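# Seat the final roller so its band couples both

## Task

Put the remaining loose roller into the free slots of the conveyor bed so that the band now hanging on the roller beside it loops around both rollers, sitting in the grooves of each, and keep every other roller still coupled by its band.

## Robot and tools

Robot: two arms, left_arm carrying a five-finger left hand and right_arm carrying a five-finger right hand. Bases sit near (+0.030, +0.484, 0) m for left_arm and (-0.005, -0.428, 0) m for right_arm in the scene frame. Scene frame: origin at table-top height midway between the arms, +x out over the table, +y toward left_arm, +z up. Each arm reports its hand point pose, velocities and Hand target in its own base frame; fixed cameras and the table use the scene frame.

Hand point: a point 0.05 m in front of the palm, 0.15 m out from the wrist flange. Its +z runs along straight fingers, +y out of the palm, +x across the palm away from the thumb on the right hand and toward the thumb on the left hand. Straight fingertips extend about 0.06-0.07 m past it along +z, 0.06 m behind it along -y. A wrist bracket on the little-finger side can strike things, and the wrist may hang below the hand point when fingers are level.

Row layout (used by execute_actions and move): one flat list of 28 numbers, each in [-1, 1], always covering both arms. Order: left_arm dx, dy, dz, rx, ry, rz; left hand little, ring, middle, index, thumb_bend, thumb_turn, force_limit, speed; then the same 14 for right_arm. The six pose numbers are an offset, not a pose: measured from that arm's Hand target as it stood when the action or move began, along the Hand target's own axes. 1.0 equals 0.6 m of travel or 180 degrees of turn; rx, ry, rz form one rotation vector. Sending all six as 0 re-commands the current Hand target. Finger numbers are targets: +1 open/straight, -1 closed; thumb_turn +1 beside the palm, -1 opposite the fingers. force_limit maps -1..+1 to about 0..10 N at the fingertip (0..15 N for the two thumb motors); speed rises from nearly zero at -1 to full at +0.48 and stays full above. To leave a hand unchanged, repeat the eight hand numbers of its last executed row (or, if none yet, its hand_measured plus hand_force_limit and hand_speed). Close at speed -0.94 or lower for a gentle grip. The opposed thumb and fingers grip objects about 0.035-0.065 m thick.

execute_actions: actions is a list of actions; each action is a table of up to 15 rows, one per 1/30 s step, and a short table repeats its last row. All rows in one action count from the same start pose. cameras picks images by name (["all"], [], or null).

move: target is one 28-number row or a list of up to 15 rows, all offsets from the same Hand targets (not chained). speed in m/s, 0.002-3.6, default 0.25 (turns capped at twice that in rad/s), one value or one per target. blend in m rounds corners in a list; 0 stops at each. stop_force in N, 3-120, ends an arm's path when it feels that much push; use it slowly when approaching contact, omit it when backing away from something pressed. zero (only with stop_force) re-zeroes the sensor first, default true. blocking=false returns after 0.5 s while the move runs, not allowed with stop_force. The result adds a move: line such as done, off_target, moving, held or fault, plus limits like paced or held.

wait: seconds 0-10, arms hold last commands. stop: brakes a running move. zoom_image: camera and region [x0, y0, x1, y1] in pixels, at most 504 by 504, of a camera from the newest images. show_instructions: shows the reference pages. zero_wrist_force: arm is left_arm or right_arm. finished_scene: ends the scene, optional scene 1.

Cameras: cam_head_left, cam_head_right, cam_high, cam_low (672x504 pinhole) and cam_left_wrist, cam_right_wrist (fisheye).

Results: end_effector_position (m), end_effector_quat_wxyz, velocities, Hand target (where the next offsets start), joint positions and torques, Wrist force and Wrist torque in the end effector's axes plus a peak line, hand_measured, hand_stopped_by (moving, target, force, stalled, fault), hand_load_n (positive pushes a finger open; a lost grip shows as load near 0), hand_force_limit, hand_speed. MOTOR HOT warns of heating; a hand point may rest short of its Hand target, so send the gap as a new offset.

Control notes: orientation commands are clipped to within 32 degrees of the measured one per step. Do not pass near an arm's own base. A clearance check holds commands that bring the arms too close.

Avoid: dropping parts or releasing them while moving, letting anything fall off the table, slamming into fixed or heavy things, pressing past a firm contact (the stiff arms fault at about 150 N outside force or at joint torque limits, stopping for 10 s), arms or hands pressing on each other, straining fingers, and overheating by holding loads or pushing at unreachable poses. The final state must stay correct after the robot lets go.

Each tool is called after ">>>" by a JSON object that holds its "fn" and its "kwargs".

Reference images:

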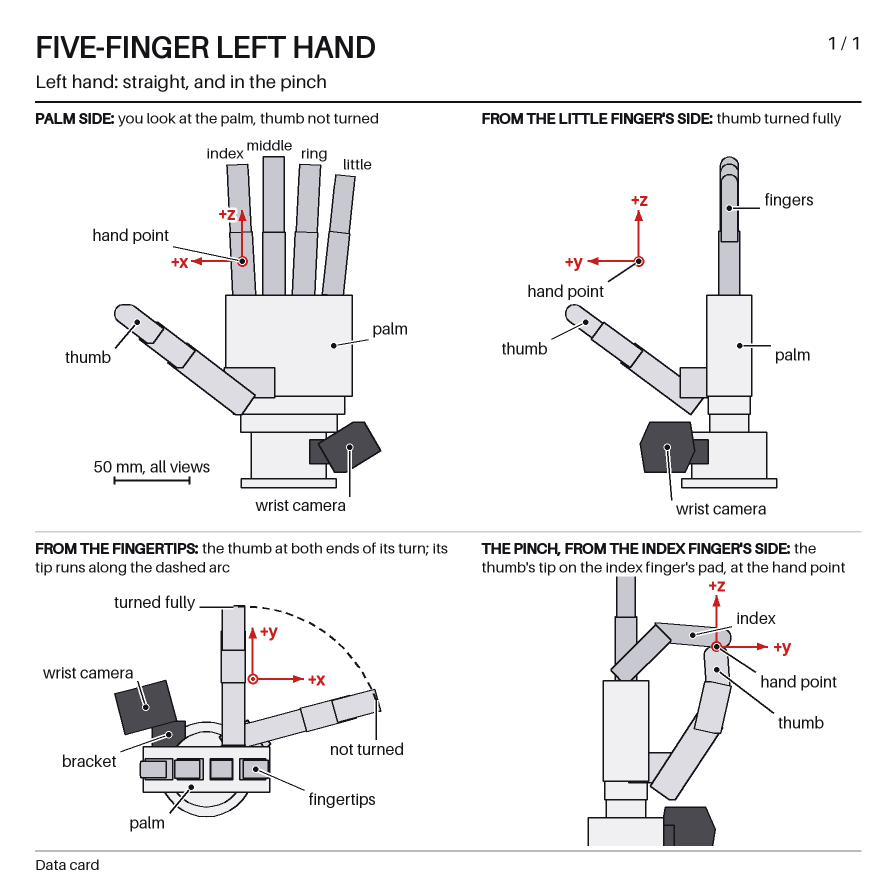

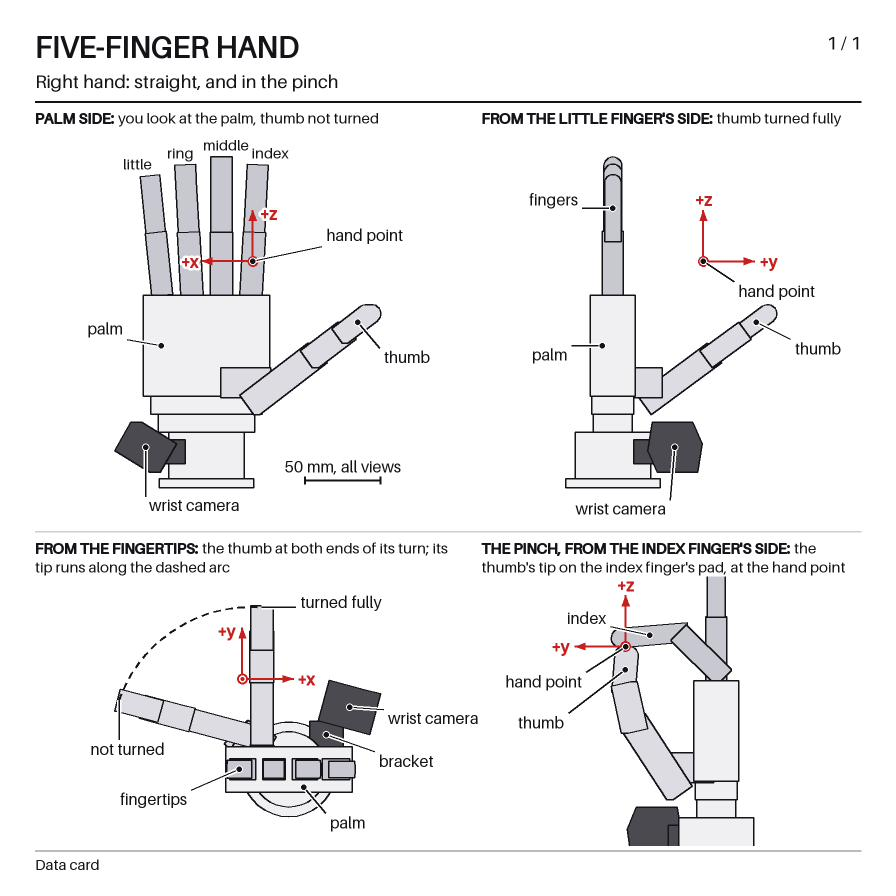

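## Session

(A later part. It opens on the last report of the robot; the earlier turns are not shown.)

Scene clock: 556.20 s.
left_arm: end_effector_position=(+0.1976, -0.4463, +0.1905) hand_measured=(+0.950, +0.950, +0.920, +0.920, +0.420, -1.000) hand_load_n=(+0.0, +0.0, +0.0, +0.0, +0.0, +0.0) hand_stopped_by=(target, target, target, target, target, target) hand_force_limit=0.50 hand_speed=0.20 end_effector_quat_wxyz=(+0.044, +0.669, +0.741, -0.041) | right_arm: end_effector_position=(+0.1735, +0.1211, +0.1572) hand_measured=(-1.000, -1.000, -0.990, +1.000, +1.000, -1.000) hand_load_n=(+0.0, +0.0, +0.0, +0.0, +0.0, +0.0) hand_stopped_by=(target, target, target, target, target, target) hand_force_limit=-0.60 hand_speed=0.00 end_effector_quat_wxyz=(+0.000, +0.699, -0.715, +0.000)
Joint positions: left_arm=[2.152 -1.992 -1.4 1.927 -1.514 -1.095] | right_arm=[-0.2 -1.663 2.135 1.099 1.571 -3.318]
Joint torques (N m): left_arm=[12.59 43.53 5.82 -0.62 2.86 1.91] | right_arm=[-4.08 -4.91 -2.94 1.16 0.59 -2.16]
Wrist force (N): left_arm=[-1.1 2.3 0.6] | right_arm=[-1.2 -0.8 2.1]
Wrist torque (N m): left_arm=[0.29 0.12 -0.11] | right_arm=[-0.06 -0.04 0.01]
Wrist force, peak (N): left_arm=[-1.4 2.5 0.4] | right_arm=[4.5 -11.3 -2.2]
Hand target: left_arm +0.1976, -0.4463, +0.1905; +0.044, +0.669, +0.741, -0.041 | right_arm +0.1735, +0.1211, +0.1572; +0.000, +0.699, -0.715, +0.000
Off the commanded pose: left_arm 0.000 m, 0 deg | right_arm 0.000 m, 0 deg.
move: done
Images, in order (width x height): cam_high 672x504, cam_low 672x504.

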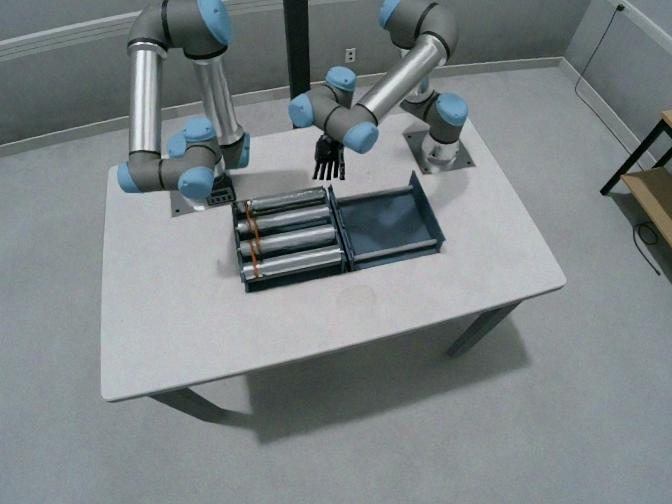

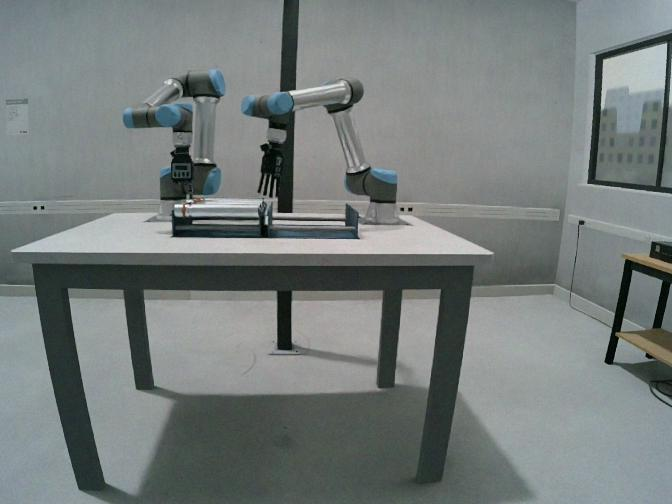

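>>> {"fn": "move", "kwargs": {"target": [[0,0,0,0,0,0,0.95,0.95,0.92,0.92,0.42,-1,0.5,0.2,0,0,-0.0713,0,0,0,-1,-1,-0.99,1,1,-1,-0.6,0],[0,0,0,0,0,0,0.95,0.95,0.92,0.92,0.42,-1,0.5,0.2,0.1326,-0.3771,-0.0652,0,0,0,-1,-1,-0.99,1,1,-1,-0.6,0],[0,0,0,0,0,0,0.95,0.95,0.92,0.92,0.42,-1,0.5,0.2,0.1326,-0.3771,-0.0652,0,0,0,-1,-1,-0.99,-0.05,1,1,-0.6,0]], "speed": [0.06,0.2,0.2], "cameras": ["cam_right_wrist","cam_high","cam_low","cam_left_wrist"]}}

Scene clock: 560.73 s.
left_arm: end_effector_position=(+0.1976, -0.4463, +0.1905) hand_measured=(+0.950, +0.950, +0.920, +0.920, +0.420, -1.000) hand_load_n=(+0.0, +0.0, +0.0, +0.0, +0.0, +0.0) hand_stopped_by=(target, target, target, target, target, target) hand_force_limit=0.50 hand_speed=0.20 end_effector_quat_wxyz=(+0.044, +0.669, +0.741, -0.041) | right_arm: end_effector_position=(+0.3979, +0.0364, +0.1966) hand_measured=(-1.000, -1.000, -0.990, -0.050, +1.000, +1.000) hand_load_n=(+0.5, +0.0, +0.0, +0.0, +0.0, +0.0) hand_stopped_by=(target, target, target, target, target, target) hand_force_limit=-0.60 hand_speed=0.00 end_effector_quat_wxyz=(+0.000, +0.699, -0.715, +0.000)
Joint positions: left_arm=[2.152 -1.992 -1.4 1.927 -1.514 -1.095] | right_arm=[-0.287 -1.184 1.466 1.288 1.571 -3.405]
Joint torques (N m): left_arm=[13.13 42.25 6.62 -0.61 2.91 1.83] | right_arm=[10.72 -28.15 -29.83 3.25 0.91 2.55]
Wrist force (N): left_arm=[-1.2 2.0 0.4] | right_arm=[-1.1 -0.9 1.9]
Wrist torque (N m): left_arm=[0.26 0.13 -0.11] | right_arm=[-0.04 -0.04 0.02]
Wrist force, peak (N): left_arm=[-1.5 2.4 0.3] | right_arm=[-0.9 -2.1 2.0]
Hand target: left_arm +0.1976, -0.4463, +0.1905; +0.044, +0.669, +0.741, -0.041 | right_arm +0.3979, +0.0364, +0.1966; +0.000, +0.699, -0.715, +0.000
Off the commanded pose: left_arm 0.000 m, 0 deg | right_arm 0.000 m, 0 deg.
move: done
Images, in order (width x height): cam_high 672x504, cam_low 672x504, cam_left_wrist 672x504, cam_right_wrist 672x504.

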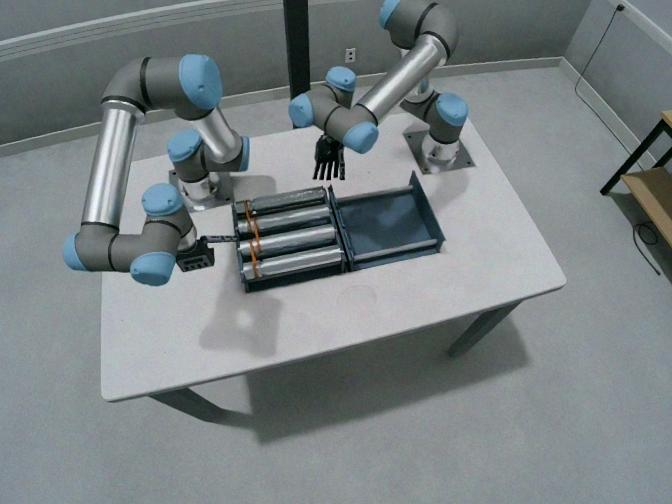

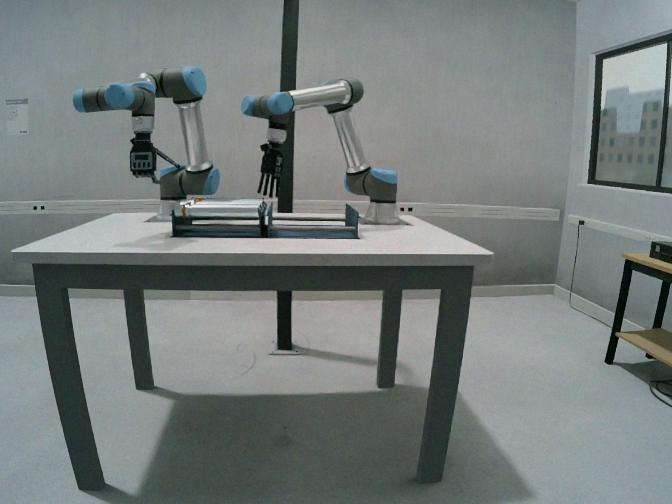

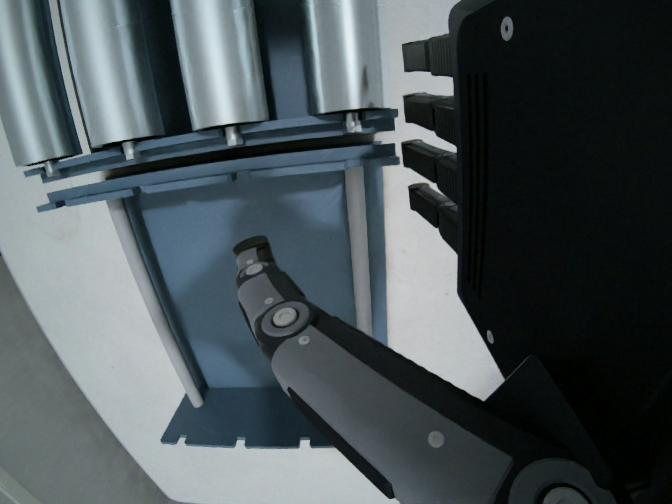

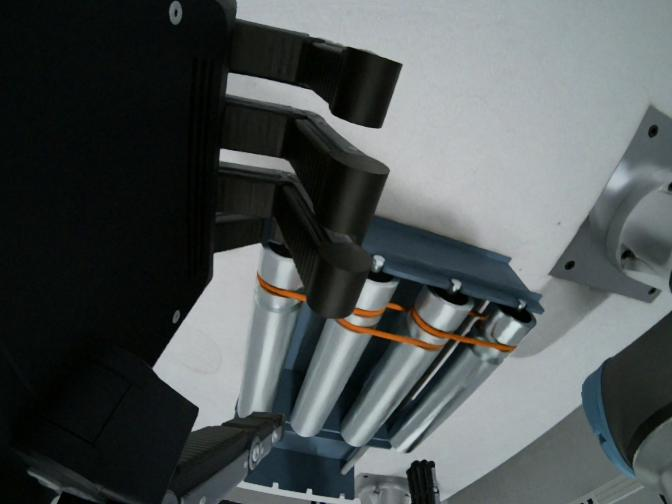

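>>> {"fn": "zoom_image", "kwargs": {"camera": "cam_right_wrist", "region": [390, 260, 560, 390]}}

>>> {"fn": "zoom_image", "kwargs": {"camera": "cam_right_wrist", "region": [460, 285, 550, 365]}}

>>> {"fn": "zoom_image", "kwargs": {"camera": "cam_high", "region": [215, 180, 285, 290]}}

>>> {"fn": "zoom_image", "kwargs": {"camera": "cam_low", "region": [166, 185, 226, 225]}}

>>> {"fn": "zoom_image", "kwargs": {"camera": "cam_left_wrist", "region": [20, 60, 420, 210]}}

Scaled by 2.965 from the camera's 672x504 image, which has a finer 960x720 frame.

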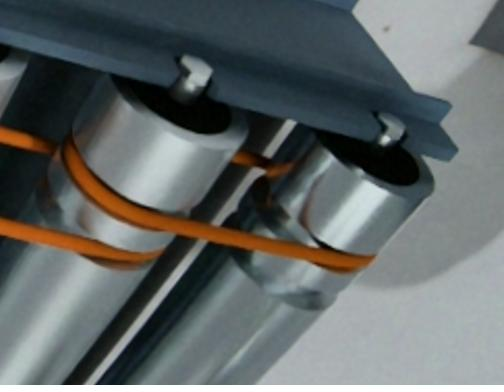

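Scaled by 5.600 from the camera's 672x504 image, which has a finer 960x720 frame.

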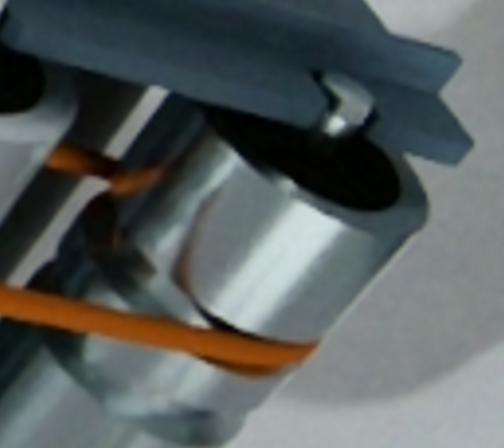

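Scaled by 4.582 from the camera's 672x504 image, which has a finer 960x720 frame.

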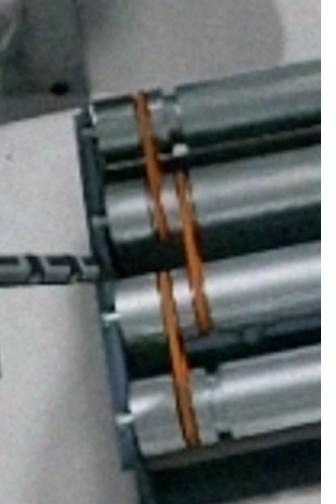

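Scaled by 8.400 from the camera's 672x504 image, which has a finer 960x720 frame.

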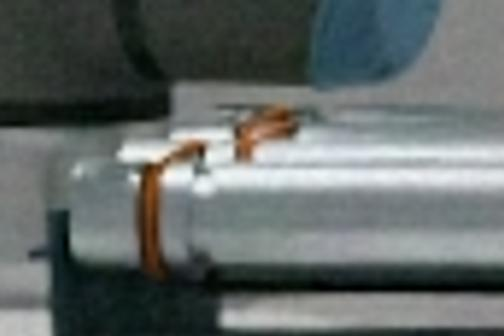

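Scaled by 1.260 from the camera's 672x504 image, which has a finer 960x720 frame.

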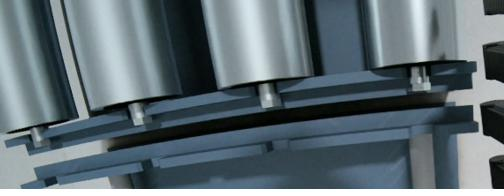

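>>> {"fn": "zoom_image", "kwargs": {"camera": "cam_right_wrist", "region": [465, 300, 535, 360]}}

>>> {"fn": "zoom_image", "kwargs": {"camera": "cam_right_wrist", "region": [400, 290, 470, 350]}}

>>> {"fn": "zoom_image", "kwargs": {"camera": "cam_high", "region": [228, 190, 278, 225]}}

Scaled by 7.200 from the camera's 672x504 image, which has a finer 960x720 frame.

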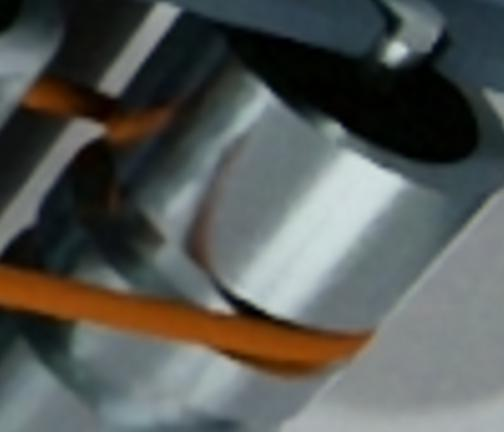

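Scaled by 7.200 from the camera's 672x504 image, which has a finer 960x720 frame.

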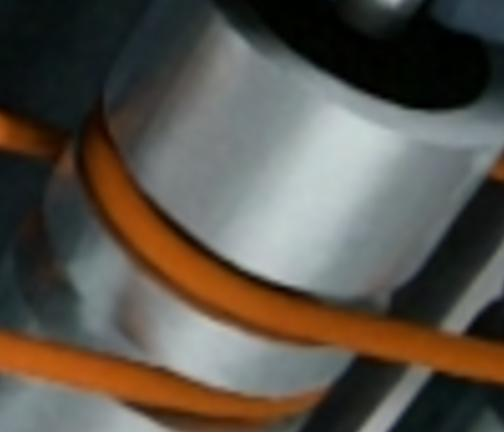

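Scaled by 10.080 from the camera's 672x504 image, which has a finer 960x720 frame.

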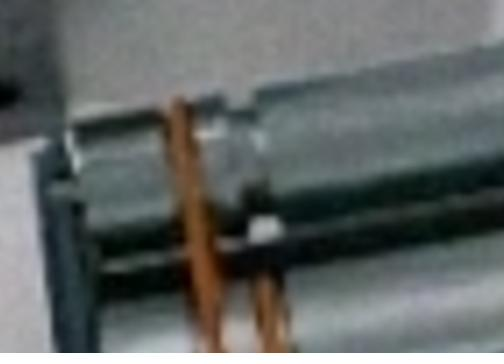

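>>> {"fn": "zoom_image", "kwargs": {"camera": "cam_left_wrist", "region": [290, 80, 410, 170]}}

>>> {"fn": "zoom_image", "kwargs": {"camera": "cam_left_wrist", "region": [180, 90, 300, 180]}}

>>> {"fn": "zoom_image", "kwargs": {"camera": "cam_right_wrist", "region": [350, 240, 470, 330]}}

Scaled by 4.200 from the camera's 672x504 image, which has a finer 960x720 frame.

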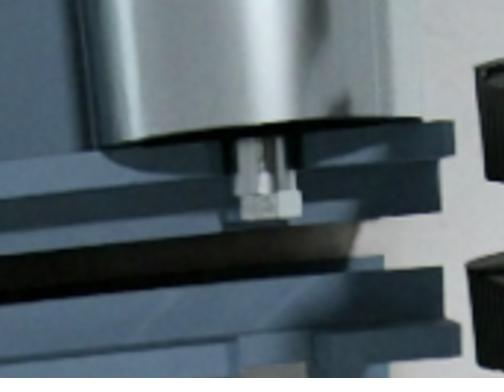

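Scaled by 4.200 from the camera's 672x504 image, which has a finer 960x720 frame.

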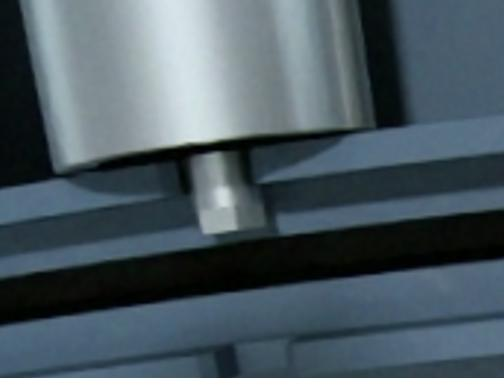

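Scaled by 4.200 from the camera's 672x504 image, which has a finer 960x720 frame.

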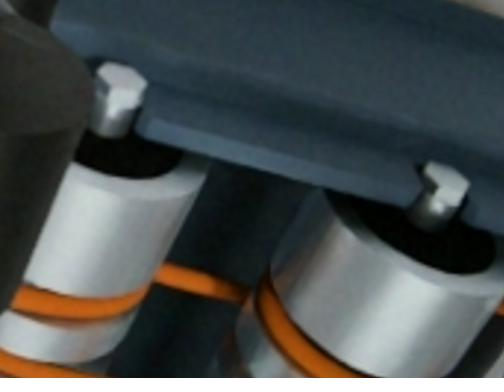

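>>> {"fn": "zoom_image", "kwargs": {"camera": "cam_low", "region": [226, 185, 276, 225]}}

>>> {"fn": "zoom_image", "kwargs": {"camera": "cam_low", "region": [176, 185, 226, 225]}}

>>> {"fn": "zoom_image", "kwargs": {"camera": "cam_high", "region": [300, 175, 345, 215]}}

Scaled by 10.080 from the camera's 672x504 image, which has a finer 960x720 frame.

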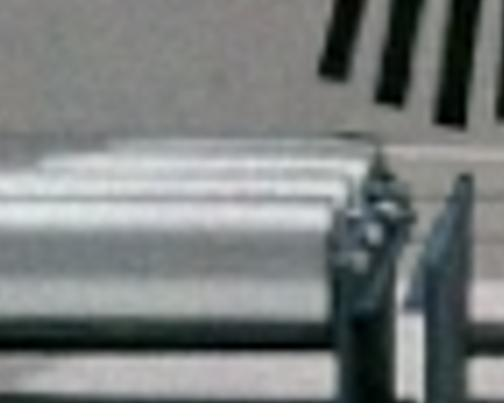

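Scaled by 10.080 from the camera's 672x504 image, which has a finer 960x720 frame.

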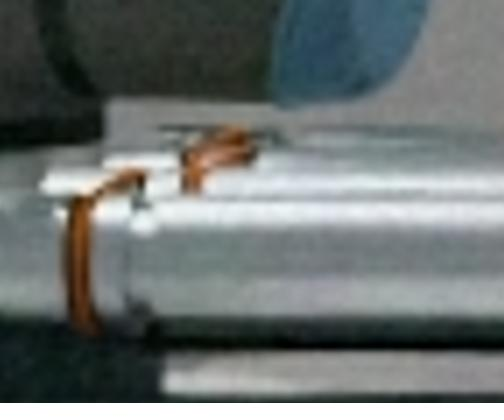

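Scaled by 11.200 from the camera's 672x504 image, which has a finer 960x720 frame.

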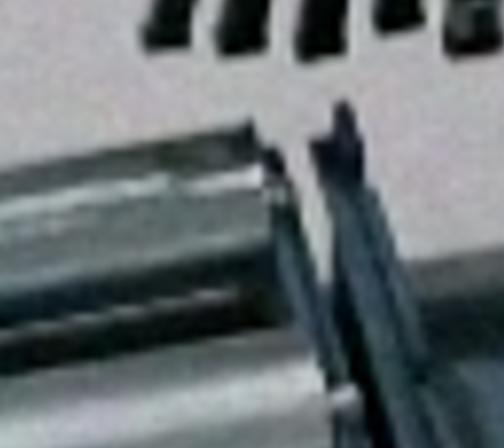

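>>> {"fn": "move", "kwargs": {"target": [0,0,0,0,0,0,0.95,0.95,0.92,0.92,0.42,-1,0.5,0.2,-0.1121,0.1691,0.0482,0,0,0,-1,-1,-0.99,-0.05,1,1,-0.6,0], "speed": 0.12, "cameras": ["cam_right_wrist"]}}

Scene clock: 565.37 s.
left_arm: end_effector_position=(+0.1976, -0.4463, +0.1905) hand_measured=(+0.950, +0.950, +0.920, +0.920, +0.420, -1.000) hand_load_n=(+0.0, +0.0, +0.0, +0.0, +0.0, +0.0) hand_stopped_by=(target, target, target, target, target, target) hand_force_limit=0.50 hand_speed=0.20 end_effector_quat_wxyz=(+0.044, +0.669, +0.741, -0.041) | right_arm: end_effector_position=(+0.2981, +0.1059, +0.1676) hand_measured=(-1.000, -1.000, -0.990, -0.050, +1.000, +1.000) hand_load_n=(+0.0, +0.0, +0.0, +0.0, +0.0, +0.0) hand_stopped_by=(target, target, target, target, target, target) hand_force_limit=-0.60 hand_speed=0.00 end_effector_quat_wxyz=(+0.000, +0.699, -0.715, +0.000)
Joint positions: left_arm=[2.152 -1.992 -1.4 1.927 -1.514 -1.095] | right_arm=[-0.171 -1.377 1.801 1.145 1.571 -3.289]
Joint torques (N m): left_arm=[12.56 43.55 5.44 -0.61 2.86 1.63] | right_arm=[9.97 -33.35 -3.83 1.18 1.44 3.05]
Wrist force (N): left_arm=[-1.3 2.2 0.4] | right_arm=[-1.4 -1.0 1.7]
Wrist torque (N m): left_arm=[0.29 0.15 -0.13] | right_arm=[-0.05 0.00 -0.12]
Wrist force, peak (N): left_arm=[-1.5 2.4 0.5] | right_arm=[-1.6 -1.0 2.3]
Hand target: left_arm +0.1976, -0.4463, +0.1905; +0.044, +0.669, +0.741, -0.041 | right_arm +0.2980, +0.1060, +0.1676; +0.000, +0.699, -0.715, +0.000
Off the commanded pose: left_arm 0.000 m, 0 deg | right_arm 0.000 m, 0 deg.
move: done
Images, in order (width x height): cam_right_wrist 672x504.

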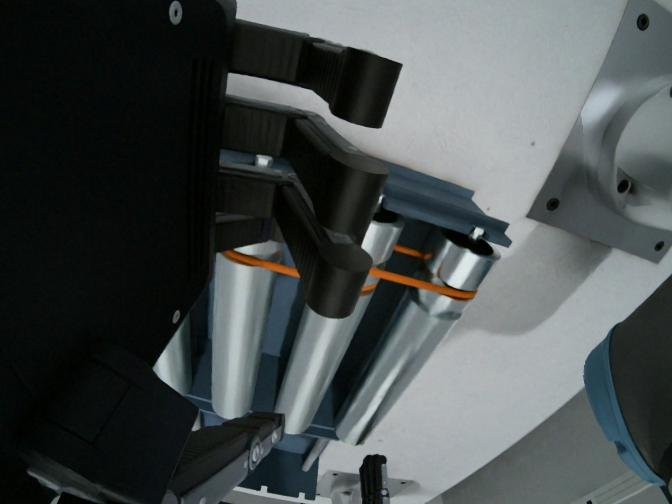

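>>> {"fn": "zoom_image", "kwargs": {"camera": "cam_right_wrist", "region": [370, 210, 500, 320]}}

>>> {"fn": "zoom_image", "kwargs": {"camera": "cam_right_wrist", "region": [400, 225, 480, 305]}}

Scaled by 3.877 from the camera's 672x504 image, which has a finer 960x720 frame.

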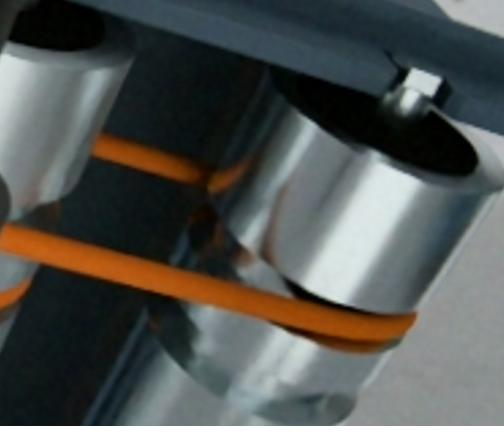

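Scaled by 6.300 from the camera's 672x504 image, which has a finer 960x720 frame.

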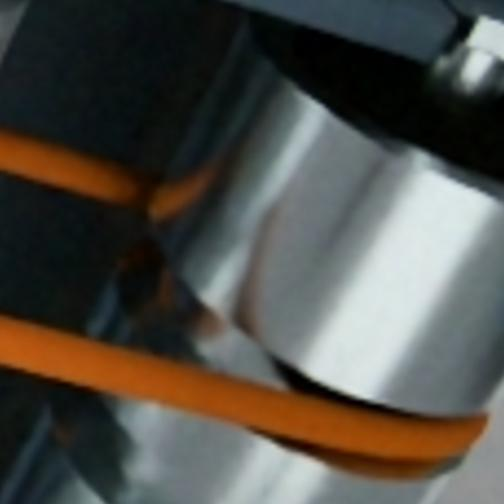

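>>> {"fn": "move", "kwargs": {"target": [0,0,-0.05,0,0,0,0.95,0.95,0.92,0.92,0.42,-1,0.5,0.2,0,0,-0.12,0,0,0,-1,-1,-0.99,-0.05,1,1,-0.6,0], "speed": 0.12, "cameras": ["cam_right_wrist","cam_high","cam_low"]}}

Scene clock: 567.87 s.
left_arm: end_effector_position=(+0.1973, -0.4428, +0.2202) hand_measured=(+0.950, +0.950, +0.920, +0.920, +0.420, -1.000) hand_load_n=(+0.0, +0.0, +0.0, +0.0, +0.0, +0.0) hand_stopped_by=(target, target, target, target, target, target) hand_force_limit=0.50 hand_speed=0.20 end_effector_quat_wxyz=(+0.044, +0.669, +0.741, -0.041) | right_arm: end_effector_position=(+0.2979, +0.1060, +0.2395) hand_measured=(-1.000, -1.000, -0.990, -0.050, +1.000, +1.000) hand_load_n=(+0.0, +0.0, +0.0, +0.0, +0.0, +0.0) hand_stopped_by=(target, target, target, target, target, target) hand_force_limit=-0.60 hand_speed=0.00 end_effector_quat_wxyz=(+0.000, +0.699, -0.715, +0.000)
Joint positions: left_arm=[2.156 -1.968 -1.357 1.86 -1.514 -1.092] | right_arm=[-0.17 -1.433 1.674 1.329 1.571 -3.289]
Joint torques (N m): left_arm=[12.51 43.19 30.82 -4.36 3.03 2.13] | right_arm=[-3.49 -31 -31.56 4.18 1.65 -0.96]
Wrist force (N): left_arm=[-1.4 2.3 0.1] | right_arm=[-1.2 -1.2 2.1]
Wrist torque (N m): left_arm=[0.28 0.17 -0.15] | right_arm=[-0.12 -0.04 -0.11]
Wrist force, peak (N): left_arm=[-1.5 2.5 0.1] | right_arm=[-1.3 -0.6 2.8]
Hand target: left_arm +0.1973, -0.4428, +0.2203; +0.044, +0.669, +0.741, -0.041 | right_arm +0.2979, +0.1060, +0.2396; +0.000, +0.699, -0.715, +0.000
Off the commanded pose: left_arm 0.000 m, 0 deg | right_arm 0.000 m, 0 deg.
move: done
Images, in order (width x height): cam_high 672x504, cam_low 672x504, cam_right_wrist 672x504.

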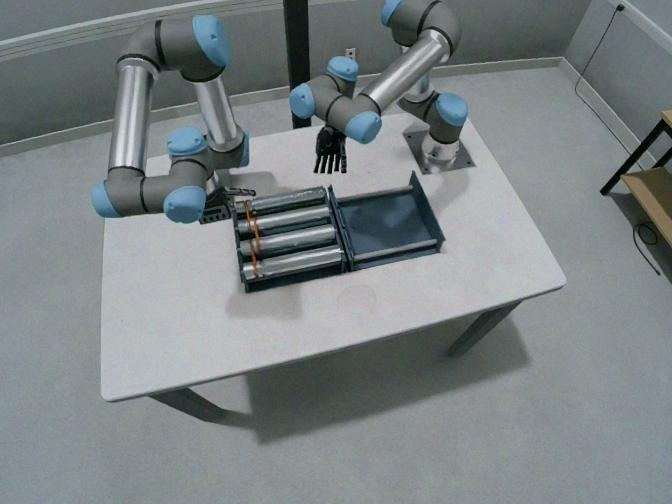

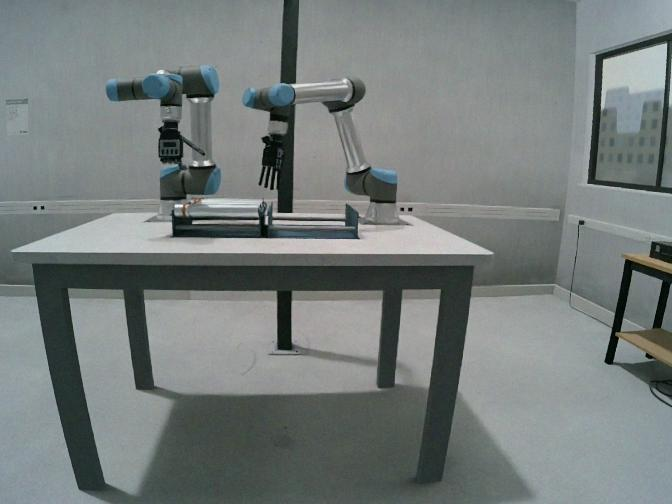

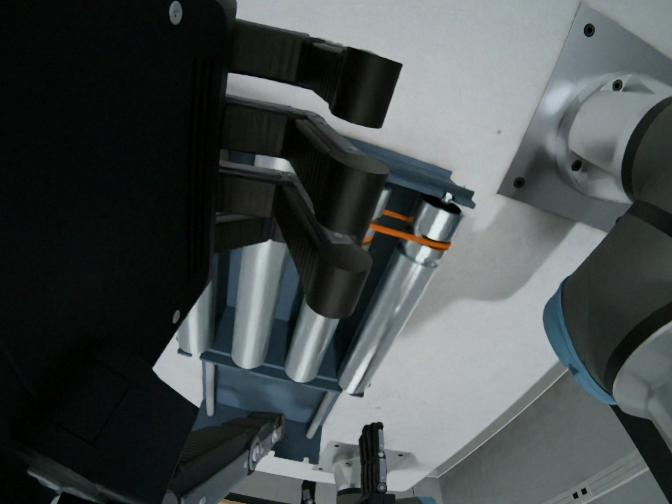

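>>> {"fn": "zoom_image", "kwargs": {"camera": "cam_high", "region": [222, 185, 352, 295]}}

>>> {"fn": "zoom_image", "kwargs": {"camera": "cam_right_wrist", "region": [370, 180, 490, 280]}}

Scaled by 3.877 from the camera's 672x504 image, which has a finer 960x720 frame.

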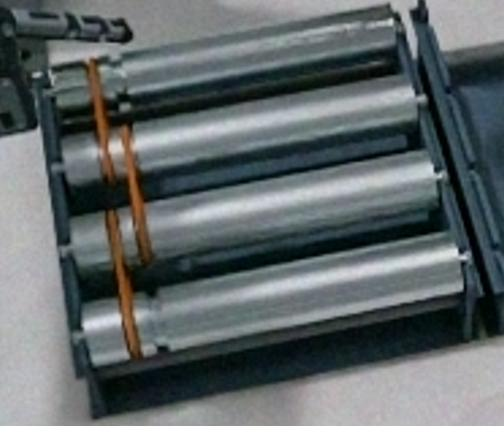

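Scaled by 4.200 from the camera's 672x504 image, which has a finer 960x720 frame.

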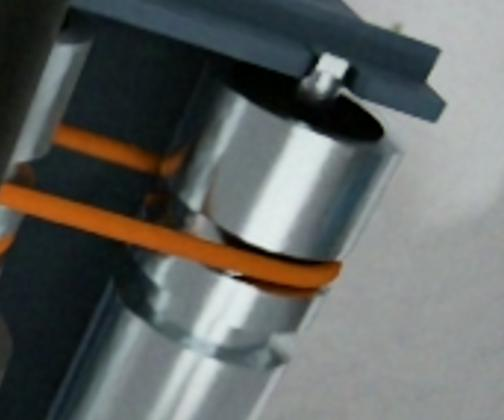

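All four rollers are level and seated, and the three bands run straight in their grooves.

>>> {"fn": "finished_scene", "kwargs": {"scene": 1}}

The scene is finished: the task was done.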